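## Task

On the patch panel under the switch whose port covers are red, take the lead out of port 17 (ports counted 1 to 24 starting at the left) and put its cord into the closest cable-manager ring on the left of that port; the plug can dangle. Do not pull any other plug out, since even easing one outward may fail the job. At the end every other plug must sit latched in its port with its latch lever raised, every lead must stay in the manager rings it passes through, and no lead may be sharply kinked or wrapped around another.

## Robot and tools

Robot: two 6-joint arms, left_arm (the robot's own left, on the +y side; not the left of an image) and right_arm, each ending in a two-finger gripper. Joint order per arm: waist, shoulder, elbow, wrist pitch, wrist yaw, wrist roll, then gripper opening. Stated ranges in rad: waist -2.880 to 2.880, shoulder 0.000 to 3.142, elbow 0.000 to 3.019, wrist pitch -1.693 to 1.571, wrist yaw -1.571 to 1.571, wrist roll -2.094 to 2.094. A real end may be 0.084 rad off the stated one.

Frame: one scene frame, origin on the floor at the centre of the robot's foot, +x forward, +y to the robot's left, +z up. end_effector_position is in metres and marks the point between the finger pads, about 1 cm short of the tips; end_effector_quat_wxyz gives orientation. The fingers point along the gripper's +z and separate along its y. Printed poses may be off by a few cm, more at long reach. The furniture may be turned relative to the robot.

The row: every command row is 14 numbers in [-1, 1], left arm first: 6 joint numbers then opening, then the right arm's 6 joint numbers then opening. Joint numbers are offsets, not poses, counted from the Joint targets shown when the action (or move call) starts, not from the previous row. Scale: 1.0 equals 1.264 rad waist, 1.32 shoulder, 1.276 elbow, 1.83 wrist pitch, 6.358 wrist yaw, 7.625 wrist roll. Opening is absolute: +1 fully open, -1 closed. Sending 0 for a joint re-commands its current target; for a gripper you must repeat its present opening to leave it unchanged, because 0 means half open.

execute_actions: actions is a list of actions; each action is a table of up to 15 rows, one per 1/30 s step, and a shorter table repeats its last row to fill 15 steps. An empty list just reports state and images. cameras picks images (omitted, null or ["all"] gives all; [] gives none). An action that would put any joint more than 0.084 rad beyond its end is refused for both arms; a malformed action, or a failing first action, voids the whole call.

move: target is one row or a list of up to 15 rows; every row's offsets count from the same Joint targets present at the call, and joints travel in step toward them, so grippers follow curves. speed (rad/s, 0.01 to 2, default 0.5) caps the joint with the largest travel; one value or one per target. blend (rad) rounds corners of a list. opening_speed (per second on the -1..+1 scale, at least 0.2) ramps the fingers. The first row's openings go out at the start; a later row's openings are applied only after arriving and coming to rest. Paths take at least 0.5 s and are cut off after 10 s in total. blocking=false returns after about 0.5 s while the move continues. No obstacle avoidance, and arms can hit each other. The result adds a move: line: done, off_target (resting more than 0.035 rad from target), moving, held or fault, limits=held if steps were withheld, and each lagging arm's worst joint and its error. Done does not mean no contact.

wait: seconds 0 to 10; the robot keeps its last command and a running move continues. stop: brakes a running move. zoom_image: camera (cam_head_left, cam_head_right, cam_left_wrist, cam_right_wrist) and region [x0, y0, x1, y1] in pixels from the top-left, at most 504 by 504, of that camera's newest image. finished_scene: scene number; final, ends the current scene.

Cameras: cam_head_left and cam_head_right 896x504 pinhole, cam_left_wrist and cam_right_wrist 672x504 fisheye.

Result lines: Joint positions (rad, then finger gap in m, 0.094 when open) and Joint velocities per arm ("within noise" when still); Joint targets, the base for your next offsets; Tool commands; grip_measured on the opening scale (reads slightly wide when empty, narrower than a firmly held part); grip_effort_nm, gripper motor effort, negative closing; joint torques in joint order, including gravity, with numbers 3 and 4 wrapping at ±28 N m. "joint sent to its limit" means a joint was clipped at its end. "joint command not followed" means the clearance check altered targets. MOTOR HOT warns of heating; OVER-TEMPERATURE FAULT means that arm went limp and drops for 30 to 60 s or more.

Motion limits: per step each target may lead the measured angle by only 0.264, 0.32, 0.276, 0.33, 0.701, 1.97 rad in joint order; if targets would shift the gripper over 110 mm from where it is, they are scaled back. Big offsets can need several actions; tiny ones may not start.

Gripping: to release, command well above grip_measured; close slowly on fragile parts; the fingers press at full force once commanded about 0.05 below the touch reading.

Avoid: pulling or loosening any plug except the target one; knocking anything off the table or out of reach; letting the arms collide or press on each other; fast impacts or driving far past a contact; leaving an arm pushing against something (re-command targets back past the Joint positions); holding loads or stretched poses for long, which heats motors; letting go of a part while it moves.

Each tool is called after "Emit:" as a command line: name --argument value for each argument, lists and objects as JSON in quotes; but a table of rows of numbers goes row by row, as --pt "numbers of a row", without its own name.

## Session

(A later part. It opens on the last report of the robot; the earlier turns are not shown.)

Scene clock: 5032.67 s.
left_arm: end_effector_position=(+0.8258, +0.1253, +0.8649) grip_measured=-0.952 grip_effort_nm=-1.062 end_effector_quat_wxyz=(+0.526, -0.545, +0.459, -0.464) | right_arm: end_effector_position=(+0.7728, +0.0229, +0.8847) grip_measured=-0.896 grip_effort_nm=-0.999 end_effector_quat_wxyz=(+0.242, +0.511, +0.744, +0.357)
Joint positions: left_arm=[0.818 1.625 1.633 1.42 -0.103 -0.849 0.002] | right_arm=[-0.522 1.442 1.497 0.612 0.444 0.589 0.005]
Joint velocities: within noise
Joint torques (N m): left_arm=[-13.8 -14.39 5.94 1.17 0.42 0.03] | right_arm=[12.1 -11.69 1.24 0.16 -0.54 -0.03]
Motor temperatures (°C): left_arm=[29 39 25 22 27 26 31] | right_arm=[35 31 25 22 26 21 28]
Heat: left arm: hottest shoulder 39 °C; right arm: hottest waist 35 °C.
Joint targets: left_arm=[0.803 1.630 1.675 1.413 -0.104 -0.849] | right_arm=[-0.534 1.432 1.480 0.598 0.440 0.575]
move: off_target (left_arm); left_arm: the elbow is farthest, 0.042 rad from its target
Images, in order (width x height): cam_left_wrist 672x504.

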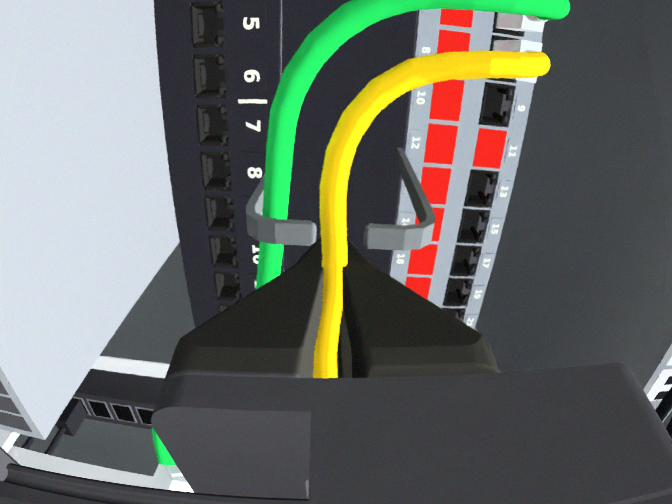

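Emit:
move --target '[0,0.008,0.032,-0.018,0,0,-1,0,0,0,0,0,0,-1]' --speed 0.12 --cameras '["cam_left_wrist"]'

Emit:
zoom_image --camera "cam_left_wrist" --region '[200, 100, 450, 300]'

Scene clock: 5038.47 s.
left_arm: end_effector_position=(+0.8360, +0.1233, +0.8655) grip_measured=-0.952 grip_effort_nm=-1.062 end_effector_quat_wxyz=(+0.523, -0.545, +0.461, -0.465) | right_arm: end_effector_position=(+0.7737, +0.0221, +0.8856) grip_measured=-0.897 grip_effort_nm=-0.999 end_effector_quat_wxyz=(+0.243, +0.511, +0.743, +0.358)
Joint positions: left_arm=[0.814 1.629 1.664 1.386 -0.103 -0.849 0.002] | right_arm=[-0.522 1.44 1.497 0.612 0.442 0.589 0.005]
Joint velocities: within noise
Joint torques (N m): left_arm=[-13.45 -14.15 6.74 1.11 0.43 0.02] | right_arm=[11.87 -11.28 1.26 0.24 -0.49 -0.04]
Motor temperatures (°C): left_arm=[29 39 25 22 27 26 31] | right_arm=[35 31 25 22 26 21 28]
Heat: left arm: hottest shoulder 39 °C; right arm: hottest waist 35 °C.
Joint targets: left_arm=[0.803 1.641 1.715 1.380 -0.104 -0.849] | right_arm=[-0.534 1.432 1.480 0.598 0.439 0.575]
move: off_target (left_arm); left_arm: the elbow is farthest, 0.052 rad from its target
Images, in order (width x height): cam_left_wrist 672x504.

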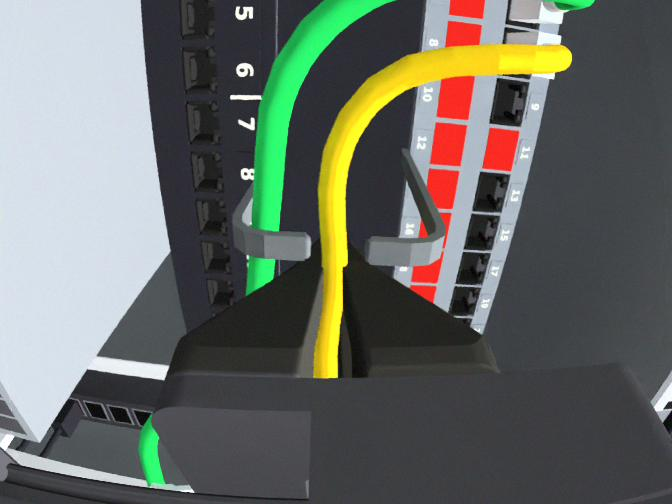

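Scaled by 2.016 from the camera's 672x504 image, which has a finer 960x720 frame.

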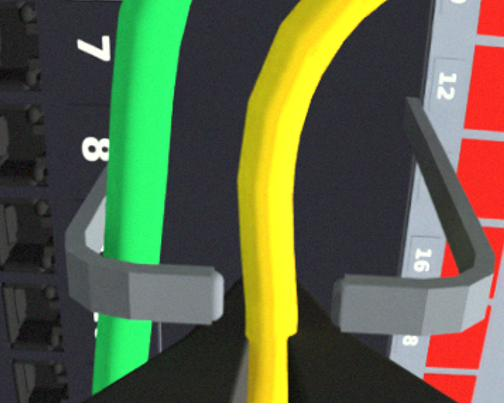

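Emit:
move --target '[0.041,0.0447,0.0376,0,0,0,-1,0,0,0,0,0,0,-1]' --speed 0.12 --cameras '["cam_left_wrist"]'

Emit:
zoom_image --camera "cam_left_wrist" --region '[200, 100, 450, 300]'

Scene clock: 5063.10 s.
left_arm: end_effector_position=(+0.8426, +0.1175, +0.8608) grip_measured=-0.953 grip_effort_nm=-1.062 end_effector_quat_wxyz=(+0.529, -0.543, +0.455, -0.468) | right_arm: end_effector_position=(+0.7749, +0.0196, +0.8853) grip_measured=-0.897 grip_effort_nm=-0.999 end_effector_quat_wxyz=(+0.244, +0.511, +0.743, +0.357)
Joint positions: left_arm=[0.814 1.666 1.72 1.385 -0.097 -0.849 0.002] | right_arm=[-0.525 1.438 1.497 0.612 0.442 0.589 0.005]
Joint velocities: within noise
Joint torques (N m): left_arm=[-9.41 -12.57 6.27 1.16 0.19 0.03] | right_arm=[12.28 -11.34 1.29 0.27 -0.45 -0.04]
Motor temperatures (°C): left_arm=[29 40 26 22 27 26 31] | right_arm=[35 32 25 22 26 21 28]
Heat: left arm: hottest shoulder 40 °C; right arm: hottest waist 35 °C.
Joint targets: left_arm=[0.855 1.700 1.763 1.380 -0.104 -0.849] | right_arm=[-0.534 1.432 1.480 0.598 0.439 0.575]
move: off_target (left_arm); left_arm: the elbow is farthest, 0.043 rad from its target
Images, in order (width x height): cam_left_wrist 672x504.

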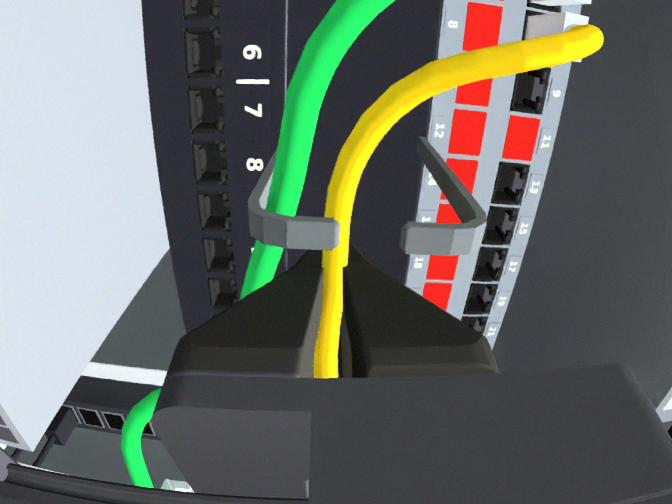

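Scaled by 2.016 from the camera's 672x504 image, which has a finer 960x720 frame.

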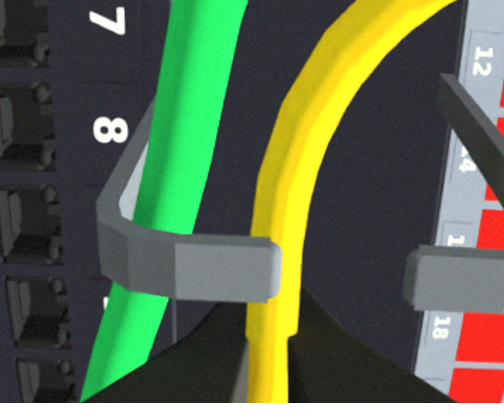

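Emit:
move --target '[0,0,0,0,0,0,-1,-0.0047,0.053,0.0893,-0.016,0,0,-1]' --speed 0.12 --cameras '["cam_left_wrist","cam_right_wrist"]'

Emit:
zoom_image --camera "cam_right_wrist" --region '[200, 80, 500, 320]'

Scene clock: 5085.53 s.
left_arm: end_effector_position=(+0.8465, +0.1205, +0.8628) grip_measured=-0.953 grip_effort_nm=-1.062 end_effector_quat_wxyz=(+0.533, -0.542, +0.451, -0.468) | right_arm: end_effector_position=(+0.8031, +0.0161, +0.8859) grip_measured=-0.897 grip_effort_nm=-0.999 end_effector_quat_wxyz=(+0.257, +0.519, +0.733, +0.356)
Joint positions: left_arm=[0.816 1.667 1.733 1.385 -0.096 -0.849 0.002] | right_arm=[-0.529 1.465 1.583 0.588 0.443 0.589 0.005]
Joint velocities: within noise
Joint torques (N m): left_arm=[-9.52 -12.86 5.48 1.16 0.18 0.01] | right_arm=[12.22 -8.23 3.86 -0.05 -0.55 -0.03]
Motor temperatures (°C): left_arm=[28 40 27 22 27 26 31] | right_arm=[35 31 25 22 26 21 28]
Heat: left arm: hottest shoulder 40 °C; right arm: hottest waist 35 °C.
Joint targets: left_arm=[0.855 1.700 1.763 1.380 -0.104 -0.849] | right_arm=[-0.539 1.502 1.594 0.569 0.439 0.575]
move: off_target (left_arm, right_arm); left_arm: the waist is farthest, 0.039 rad from its target; right_arm: the shoulder is farthest, 0.037 rad from its target
Images, in order (width x height): cam_left_wrist 672x504, cam_right_wrist 672x504.

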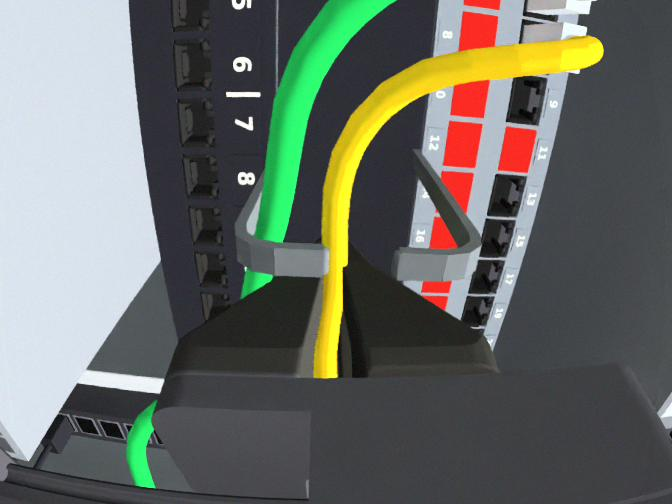

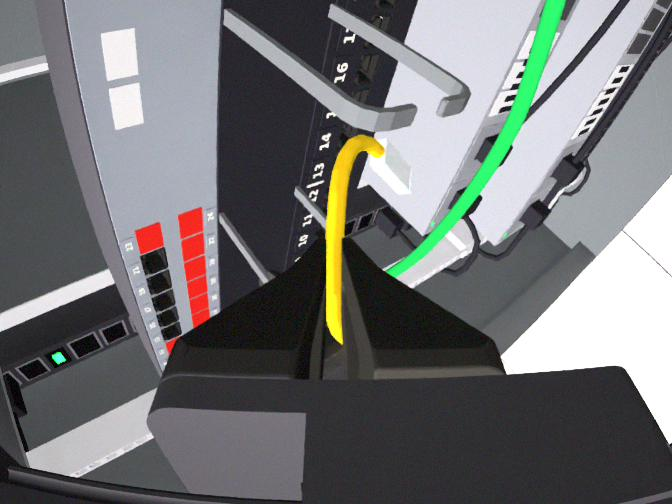

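Scaled by 1.680 from the camera's 672x504 image, which has a finer 960x720 frame.

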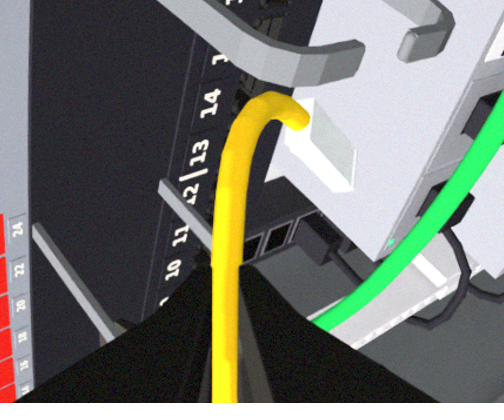

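Emit:
zoom_image --camera "cam_right_wrist" --region '[200, 80, 440, 320]'

Emit:
execute_actions --actions '[]' --cameras '["cam_head_left","cam_head_right"]'

Emit:
zoom_image --camera "cam_head_left" --region '[420, 200, 580, 300]'

Scaled by 2.100 from the camera's 672x504 image, which has a finer 960x720 frame.

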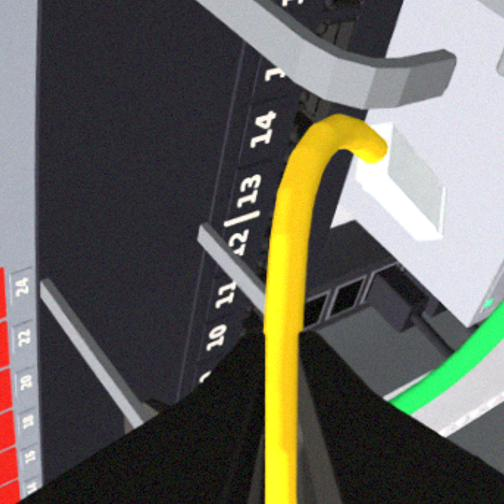

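Scene clock: 5094.37 s.
left_arm: end_effector_position=(+0.8466, +0.1208, +0.8627) grip_measured=-0.953 grip_effort_nm=-1.062 end_effector_quat_wxyz=(+0.533, -0.542, +0.451, -0.468) | right_arm: end_effector_position=(+0.8030, +0.0163, +0.8858) grip_measured=-0.897 grip_effort_nm=-0.999 end_effector_quat_wxyz=(+0.257, +0.519, +0.734, +0.356)
Joint positions: left_arm=[0.816 1.667 1.733 1.385 -0.096 -0.849 0.002] | right_arm=[-0.529 1.466 1.584 0.588 0.443 0.588 0.005]
Joint velocities: within noise
Joint torques (N m): left_arm=[-9.47 -12.86 5.39 1.18 0.2 0.02] | right_arm=[12.34 -8.29 3.75 -0.01 -0.51 -0.01]
Motor temperatures (°C): left_arm=[28 40 27 22 26 26 32] | right_arm=[35 31 25 22 26 21 28]
Heat: left arm: hottest shoulder 40 °C; right arm: hottest waist 35 °C.
Joint targets: left_arm=[0.855 1.700 1.763 1.380 -0.104 -0.849] | right_arm=[-0.539 1.502 1.594 0.569 0.440 0.575]
Tool commands: left_gripper/opening=-1.0 right_gripper/opening=-1.0
Images, in order (width x height): cam_head_left 896x504, cam_head_right 896x504.

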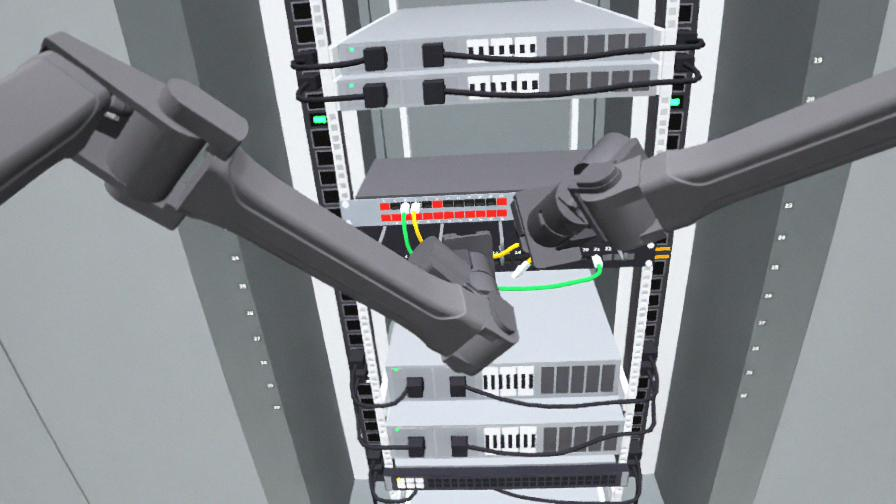

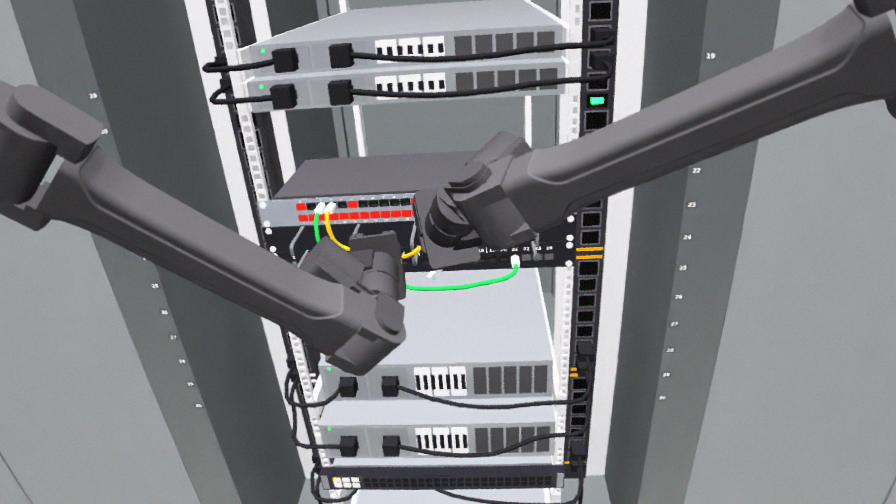

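Scaled by 3.150 from the camera's 896x504 image, which has a finer 1280x720 frame.

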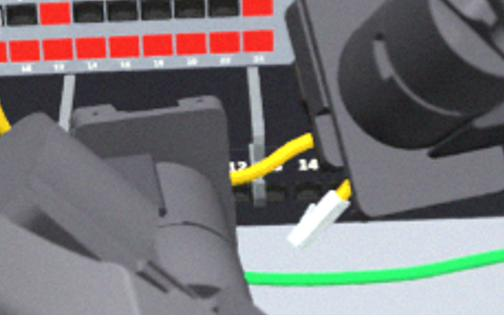

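Emit:
zoom_image --camera "cam_head_left" --region '[485, 215, 535, 275]'

Emit:
zoom_image --camera "cam_head_right" --region '[395, 215, 445, 275]'

Scaled by 8.400 from the camera's 896x504 image, which has a finer 1280x720 frame.

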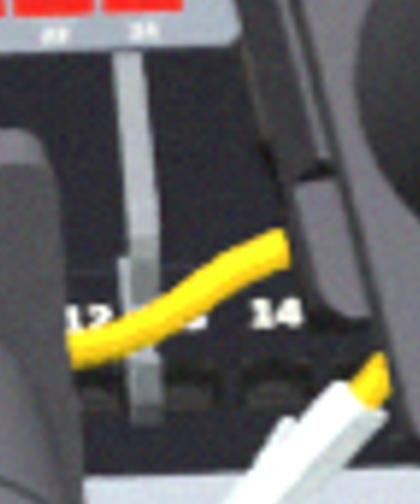

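Scaled by 8.400 from the camera's 896x504 image, which has a finer 1280x720 frame.

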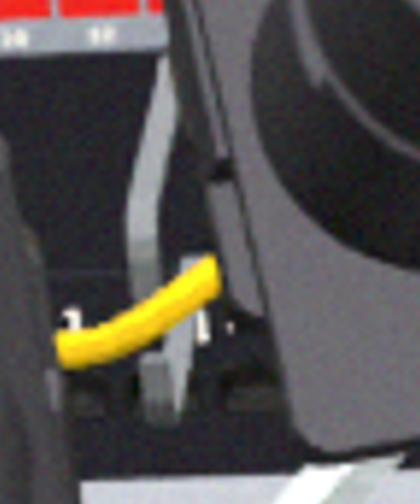

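Emit:
move --target '[0,0,0,0,0,0,-1,-0.002,0.019,0.082,-0.0393,0,0,-1]' --speed 0.12 --cameras '["cam_head_left","cam_head_right","cam_right_wrist","cam_left_wrist"]'

Emit:
zoom_image --camera "cam_head_left" --region '[485, 215, 535, 275]'

Emit:
zoom_image --camera "cam_head_right" --region '[395, 215, 445, 275]'

Scene clock: 5125.97 s.
left_arm: end_effector_position=(+0.8473, +0.1214, +0.8632) grip_measured=-0.953 grip_effort_nm=-1.057 end_effector_quat_wxyz=(+0.534, -0.542, +0.450, -0.467) | right_arm: end_effector_position=(+0.8243, +0.0201, +0.8829) grip_measured=-0.897 grip_effort_nm=-0.999 end_effector_quat_wxyz=(+0.253, +0.515, +0.739, +0.353)
Joint positions: left_arm=[0.816 1.667 1.735 1.385 -0.097 -0.849 0.002] | right_arm=[-0.531 1.495 1.674 0.512 0.445 0.586 0.005]
Joint velocities: within noise
Joint torques (N m): left_arm=[-9.7 -12.81 5.27 1.16 0.21 0.03] | right_arm=[12.51 -8.88 5.19 0.16 -0.58 0.01]
Motor temperatures (°C): left_arm=[28 39 27 22 26 26 32] | right_arm=[34 31 26 22 26 21 28]
Heat: left arm: hottest shoulder 39 °C; right arm: hottest waist 34 °C.
Joint targets: left_arm=[0.855 1.700 1.763 1.380 -0.104 -0.849] | right_arm=[-0.542 1.528 1.699 0.497 0.440 0.575]
move: off_target (left_arm); left_arm: the waist is farthest, 0.039 rad from its target

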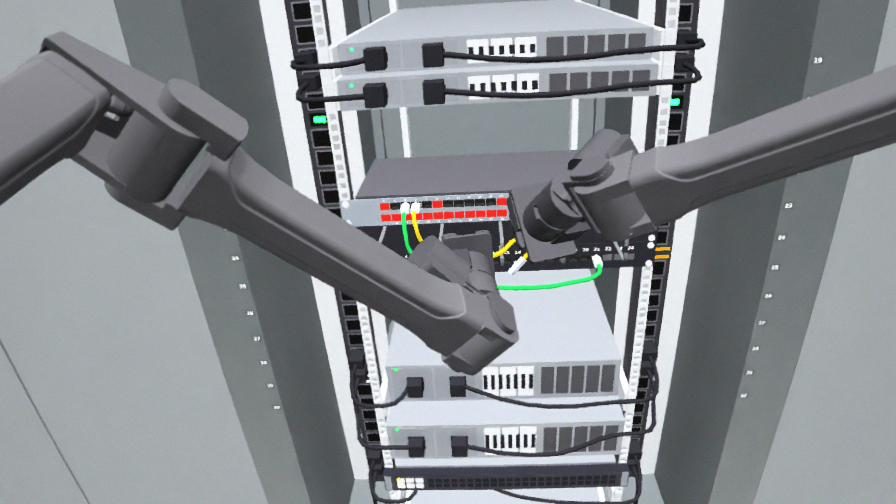

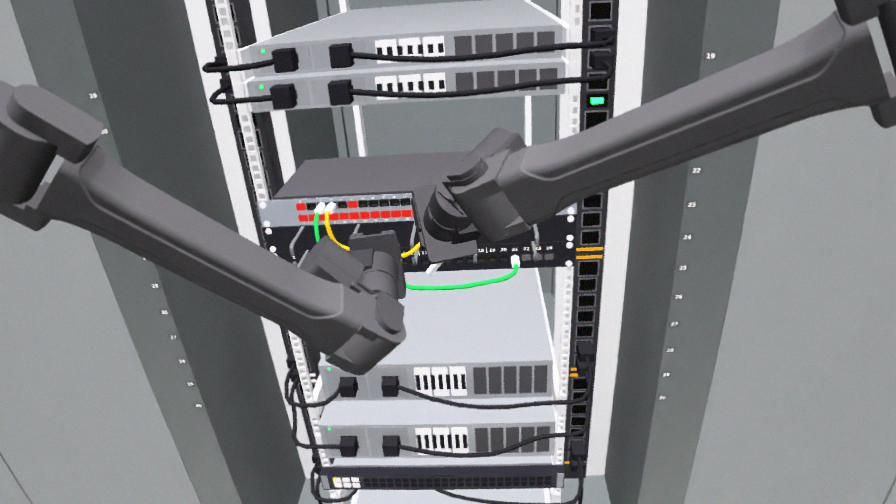

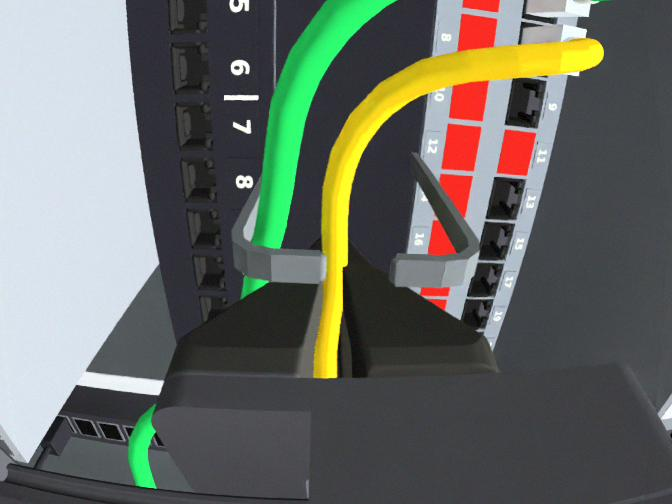

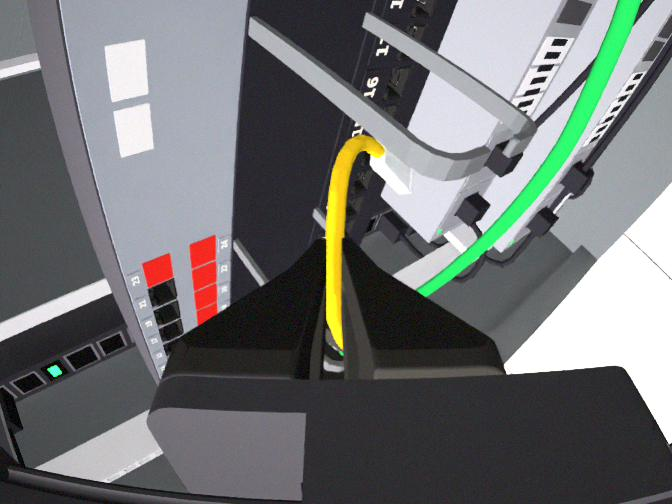

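Scaled by 8.400 from the camera's 896x504 image, which has a finer 1280x720 frame.

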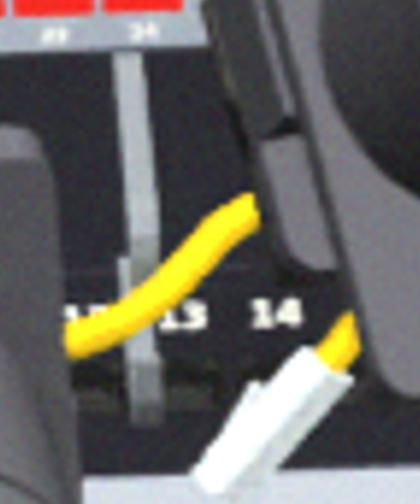

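Scaled by 8.400 from the camera's 896x504 image, which has a finer 1280x720 frame.

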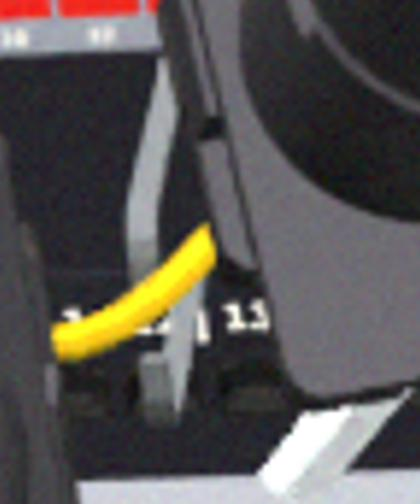

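Emit:
move --target '[0,0,0,0,0,0,-1,-0.0115,0.0105,0.01,0,0,0,-1]' --speed 0.1 --cameras '["cam_head_left","cam_head_right"]'

Emit:
zoom_image --camera "cam_head_left" --region '[485, 215, 535, 275]'

Emit:
zoom_image --camera "cam_head_right" --region '[395, 215, 445, 275]'

Scene clock: 5145.63 s.
left_arm: end_effector_position=(+0.8473, +0.1216, +0.8631) grip_measured=-0.954 grip_effort_nm=-1.062 end_effector_quat_wxyz=(+0.534, -0.542, +0.450, -0.467) | right_arm: end_effector_position=(+0.8273, +0.0176, +0.8739) grip_measured=-0.897 grip_effort_nm=-0.999 end_effector_quat_wxyz=(+0.258, +0.515, +0.740, +0.347)
Joint positions: left_arm=[0.817 1.667 1.735 1.385 -0.097 -0.849 0.002] | right_arm=[-0.546 1.508 1.692 0.511 0.445 0.585 0.005]
Joint velocities: within noise
Joint torques (N m): left_arm=[-9.52 -12.81 5.26 1.17 0.23 0.03] | right_arm=[12.69 -9 4.88 0.23 -0.58 0.03]
Motor temperatures (°C): left_arm=[28 38 28 22 26 26 32] | right_arm=[34 30 26 22 26 21 28]
Heat: left arm: hottest shoulder 38 °C; right arm: hottest waist 34 °C.
Joint targets: left_arm=[0.855 1.700 1.763 1.380 -0.104 -0.849] | right_arm=[-0.557 1.541 1.712 0.497 0.440 0.575]
move: off_target (left_arm); left_arm: the waist is farthest, 0.038 rad from its target
Images, in order (width x height): cam_head_left 896x504, cam_head_right 896x504.

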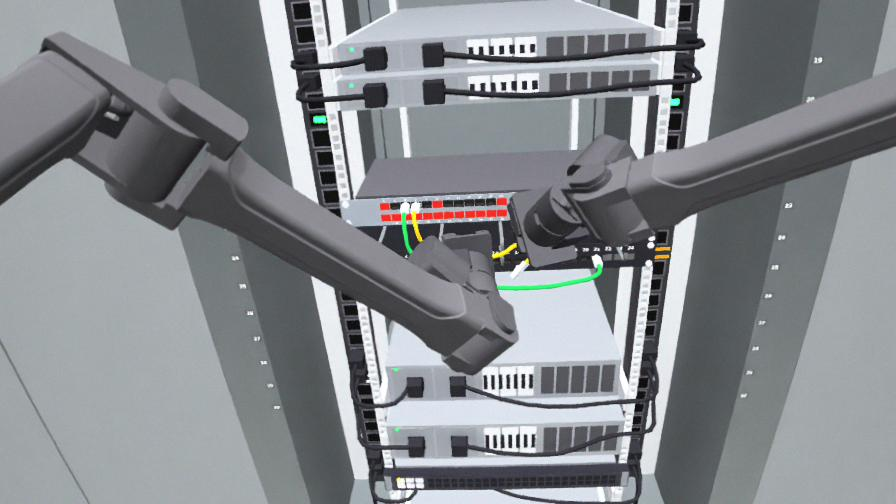

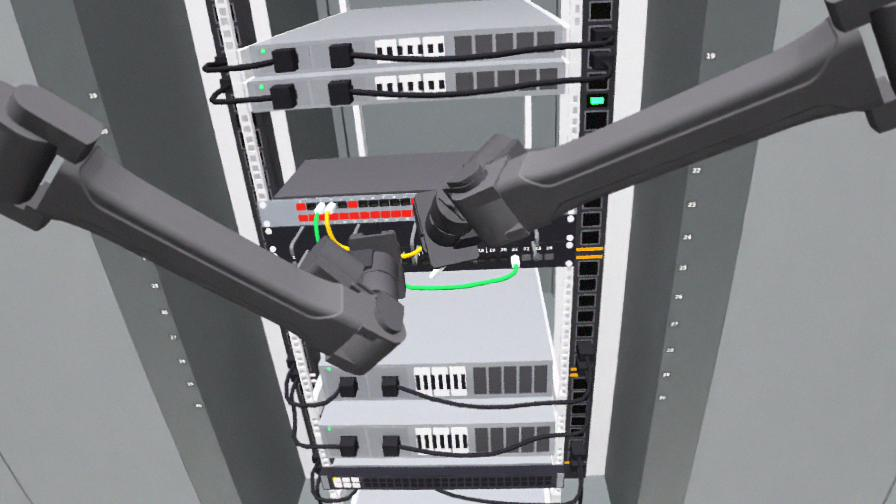

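Scaled by 8.400 from the camera's 896x504 image, which has a finer 1280x720 frame.

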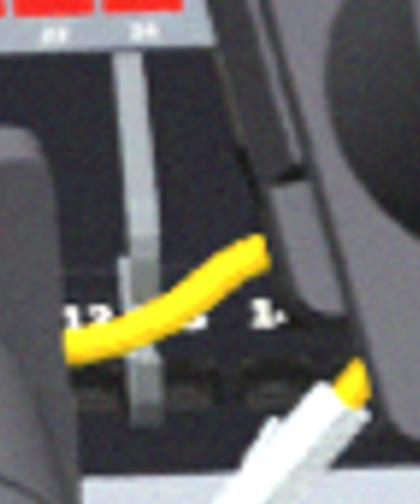

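Scaled by 8.400 from the camera's 896x504 image, which has a finer 1280x720 frame.

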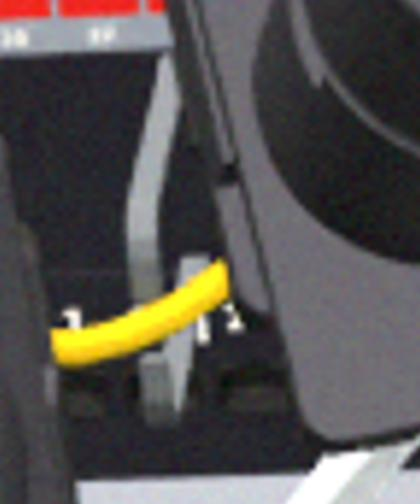

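Emit:
wait --seconds 0.1

Emit:
zoom_image --camera "cam_head_left" --region '[475, 205, 555, 265]'

Emit:
zoom_image --camera "cam_head_right" --region '[385, 205, 465, 265]'

Scene clock: 5182.17 s.
left_arm: end_effector_position=(+0.8473, +0.1216, +0.8631) grip_measured=-0.954 grip_effort_nm=-1.057 end_effector_quat_wxyz=(+0.534, -0.542, +0.450, -0.467) | right_arm: end_effector_position=(+0.8273, +0.0176, +0.8739) grip_measured=-0.897 grip_effort_nm=-0.994 end_effector_quat_wxyz=(+0.258, +0.515, +0.740, +0.347)
Joint positions: left_arm=[0.817 1.667 1.735 1.385 -0.097 -0.849 0.002] | right_arm=[-0.546 1.508 1.692 0.511 0.445 0.585 0.005]
Joint velocities: within noise
Joint torques (N m): left_arm=[-9.64 -12.86 5.24 1.17 0.22 0.02] | right_arm=[12.45 -9.23 4.93 0.16 -0.59 0.02]
Motor temperatures (°C): left_arm=[28 38 28 22 26 26 32] | right_arm=[34 30 26 22 26 21 28]
Heat: left arm: hottest shoulder 38 °C; right arm: hottest waist 34 °C.
Joint targets: left_arm=[0.855 1.700 1.763 1.380 -0.104 -0.849] | right_arm=[-0.557 1.541 1.712 0.497 0.440 0.575]
Tool commands: left_gripper/opening=-1.0 right_gripper/opening=-1.0
wait: 0.10 s; at rest from the start

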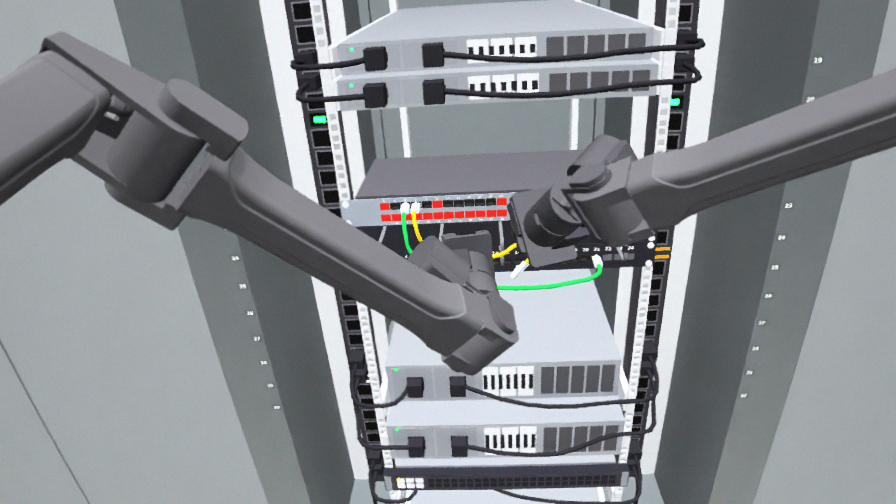

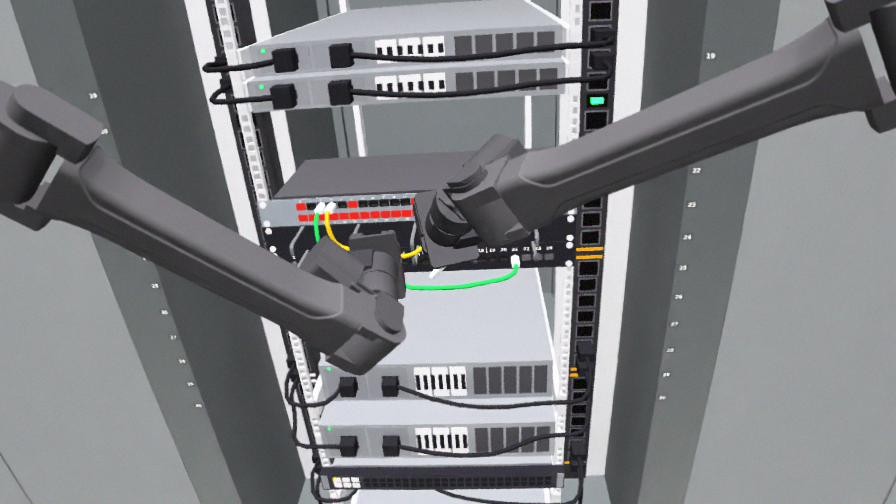

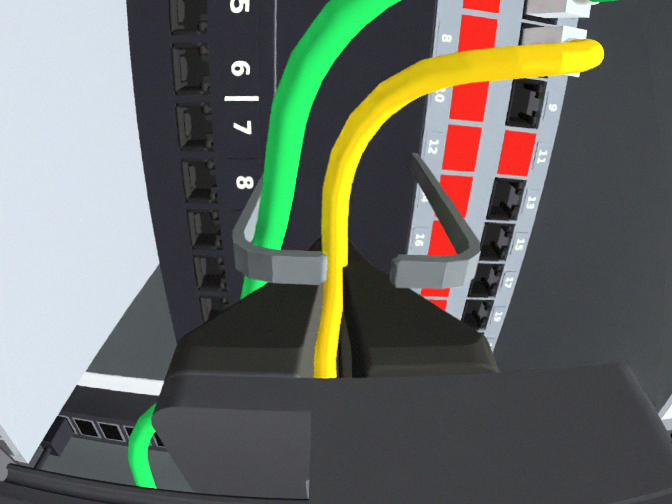

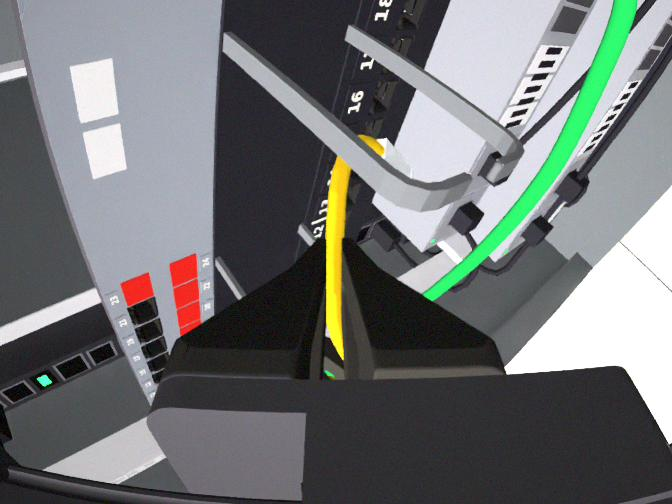

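Scaled by 6.300 from the camera's 896x504 image, which has a finer 1280x720 frame.

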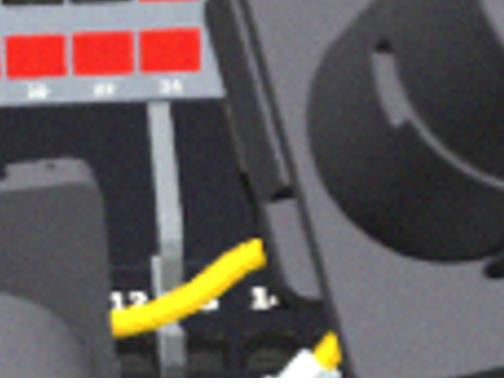

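Scaled by 6.300 from the camera's 896x504 image, which has a finer 1280x720 frame.

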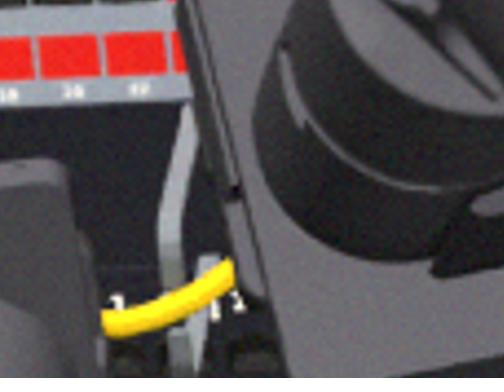

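Emit:
move --target '[0,0,0,0,0,0,-1,0,0.0077,0.0286,-0.0144,0,0,-1]' --speed 0.1

Emit:
zoom_image --camera "cam_head_left" --region '[475, 205, 555, 265]'

Emit:
zoom_image --camera "cam_head_right" --region '[385, 205, 465, 265]'

Scene clock: 5211.07 s.
left_arm: end_effector_position=(+0.8473, +0.1218, +0.8629) grip_measured=-0.954 grip_effort_nm=-1.062 end_effector_quat_wxyz=(+0.534, -0.542, +0.450, -0.467) | right_arm: end_effector_position=(+0.8352, +0.0190, +0.8735) grip_measured=-0.897 grip_effort_nm=-0.999 end_effector_quat_wxyz=(+0.257, +0.514, +0.741, +0.347)
Joint positions: left_arm=[0.817 1.667 1.735 1.385 -0.097 -0.849 0.002] | right_arm=[-0.546 1.519 1.726 0.486 0.445 0.585 0.005]
Joint velocities: within noise
Joint torques (N m): left_arm=[-9.76 -12.75 5.3 1.17 0.22 0.03] | right_arm=[12.57 -9.29 5.14 0.24 -0.58 0.01]
Motor temperatures (°C): left_arm=[28 38 28 22 26 26 33] | right_arm=[34 30 26 22 26 21 28]
Heat: left arm: hottest shoulder 38 °C; right arm: hottest waist 34 °C.
Joint targets: left_arm=[0.855 1.700 1.763 1.380 -0.104 -0.849] | right_arm=[-0.557 1.552 1.748 0.471 0.440 0.575]
move: off_target (left_arm); left_arm: the waist is farthest, 0.038 rad from its target

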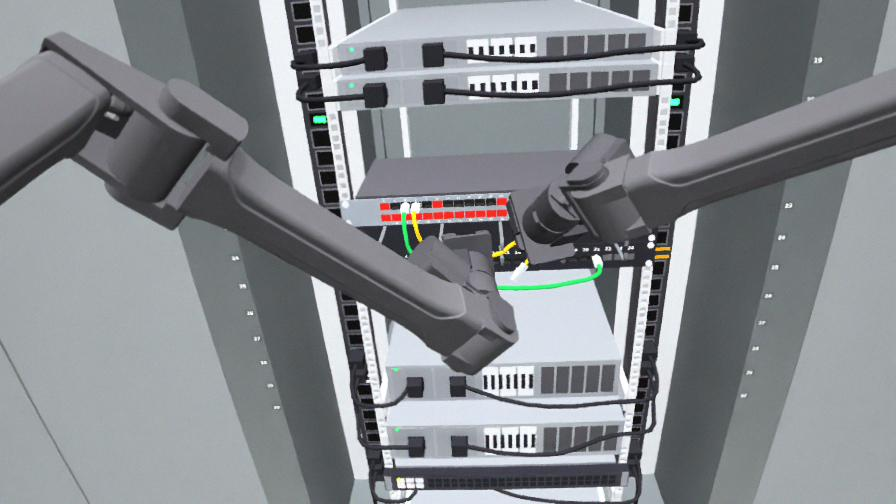

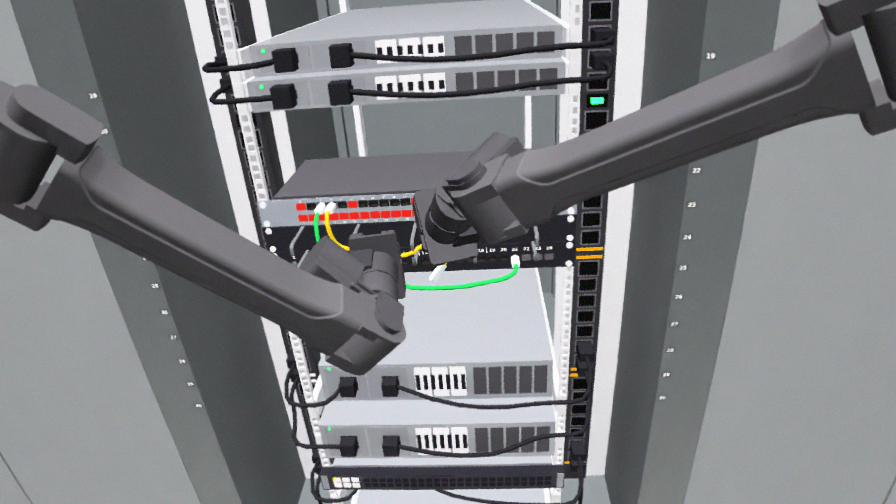

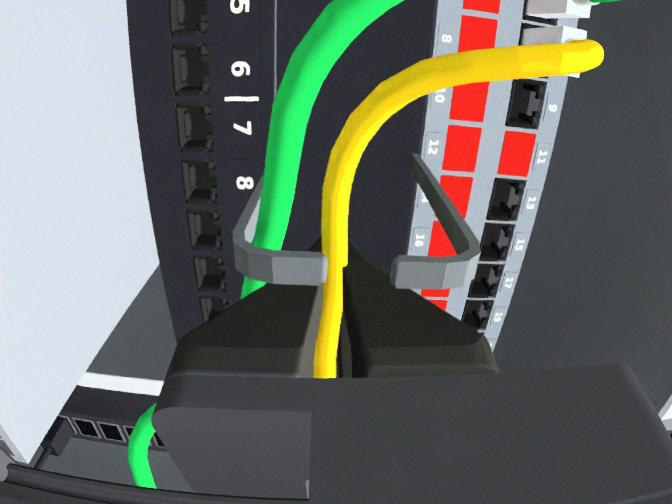

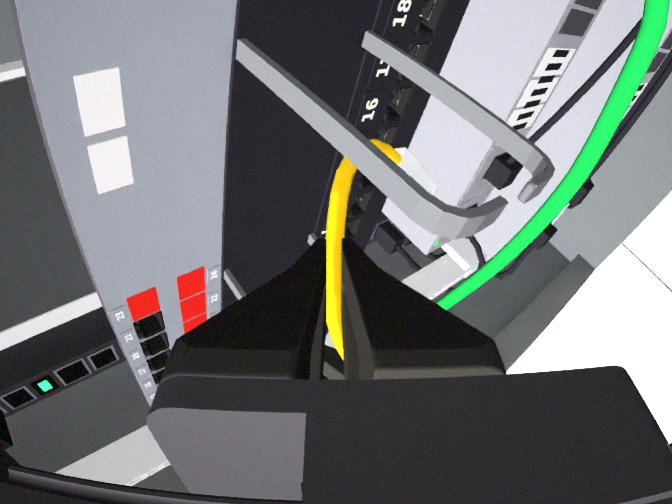

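Scaled by 6.300 from the camera's 896x504 image, which has a finer 1280x720 frame.

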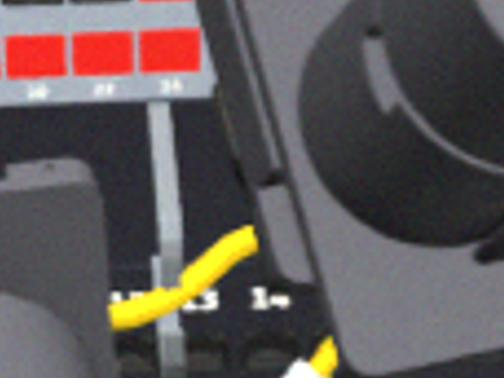

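Scaled by 6.300 from the camera's 896x504 image, which has a finer 1280x720 frame.

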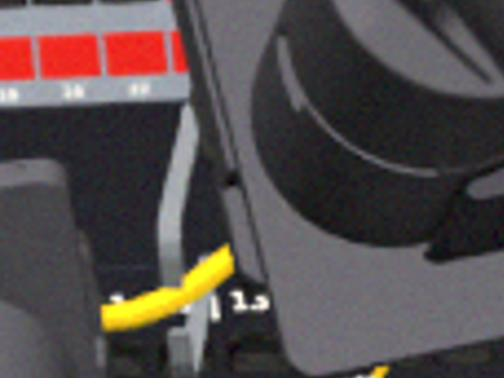

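Emit:
move --target '[0,0,0,0,0,0,-1,-0.018,0.0155,0.013,0.0019,0,0,-1]' --speed 0.08

Emit:
zoom_image --camera "cam_head_left" --region '[475, 205, 555, 265]'

Emit:
zoom_image --camera "cam_head_right" --region '[385, 205, 465, 265]'

Scene clock: 5219.07 s.
left_arm: end_effector_position=(+0.8473, +0.1218, +0.8629) grip_measured=-0.954 grip_effort_nm=-1.062 end_effector_quat_wxyz=(+0.534, -0.542, +0.450, -0.467) | right_arm: end_effector_position=(+0.8364, +0.0171, +0.8608) grip_measured=-0.897 grip_effort_nm=-0.994 end_effector_quat_wxyz=(+0.261, +0.514, +0.744, +0.339)
Joint positions: left_arm=[0.817 1.667 1.735 1.385 -0.097 -0.849 0.002] | right_arm=[-0.565 1.537 1.745 0.485 0.445 0.585 0.005]
Joint velocities: within noise
Joint torques (N m): left_arm=[-9.7 -12.86 5.27 1.18 0.23 0.03] | right_arm=[12.69 -9.76 5.03 0.38 -0.59 0]
Motor temperatures (°C): left_arm=[28 38 28 22 26 26 33] | right_arm=[34 31 26 22 26 21 28]
Heat: left arm: hottest shoulder 38 °C; right arm: hottest waist 34 °C.
Joint targets: left_arm=[0.855 1.700 1.763 1.380 -0.104 -0.849] | right_arm=[-0.579 1.572 1.765 0.474 0.440 0.575]
move: off_target (left_arm); left_arm: the waist is farthest, 0.038 rad from its target

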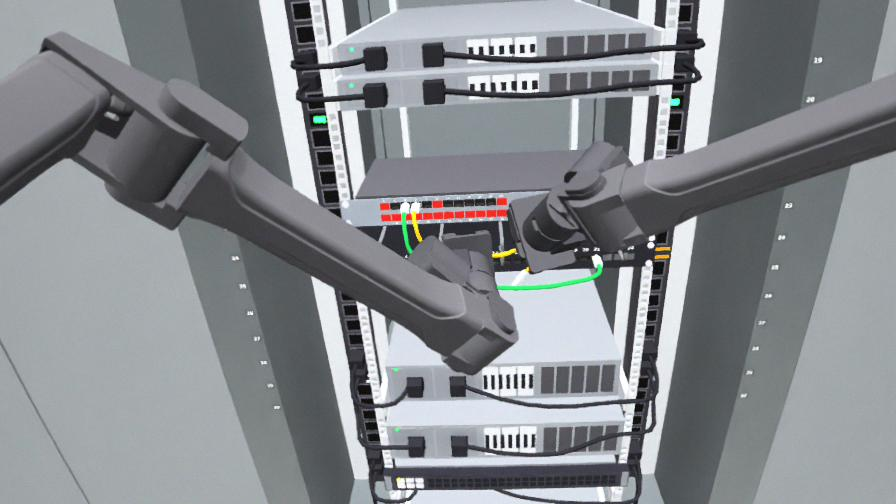

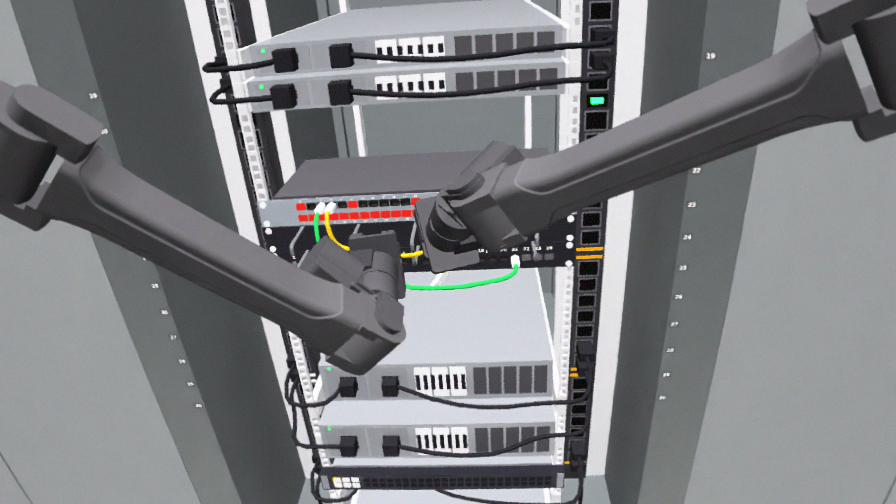

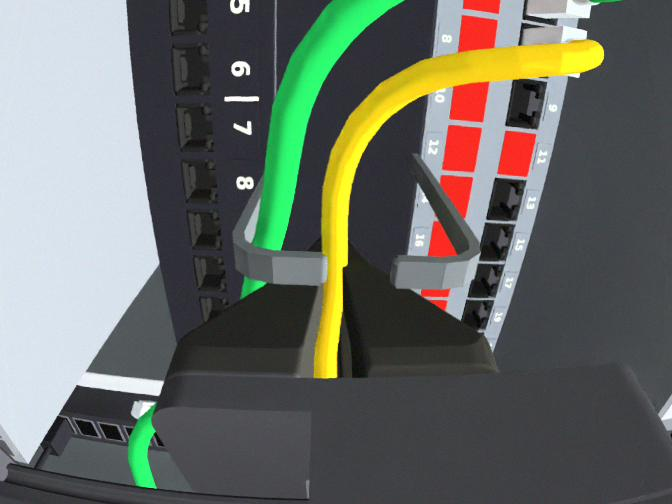

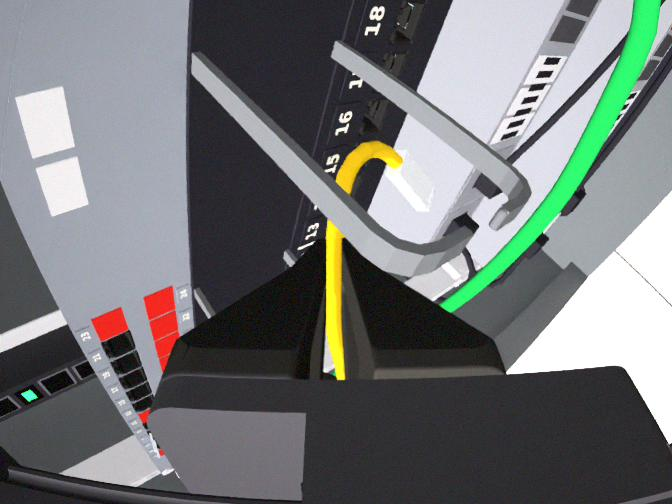

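Scaled by 6.300 from the camera's 896x504 image, which has a finer 1280x720 frame.

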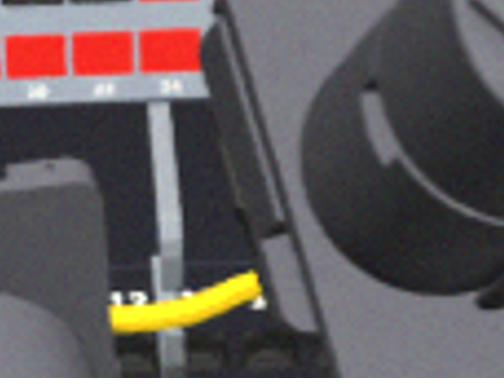

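Scaled by 6.300 from the camera's 896x504 image, which has a finer 1280x720 frame.

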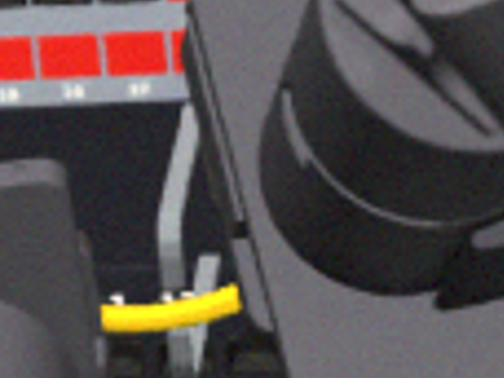

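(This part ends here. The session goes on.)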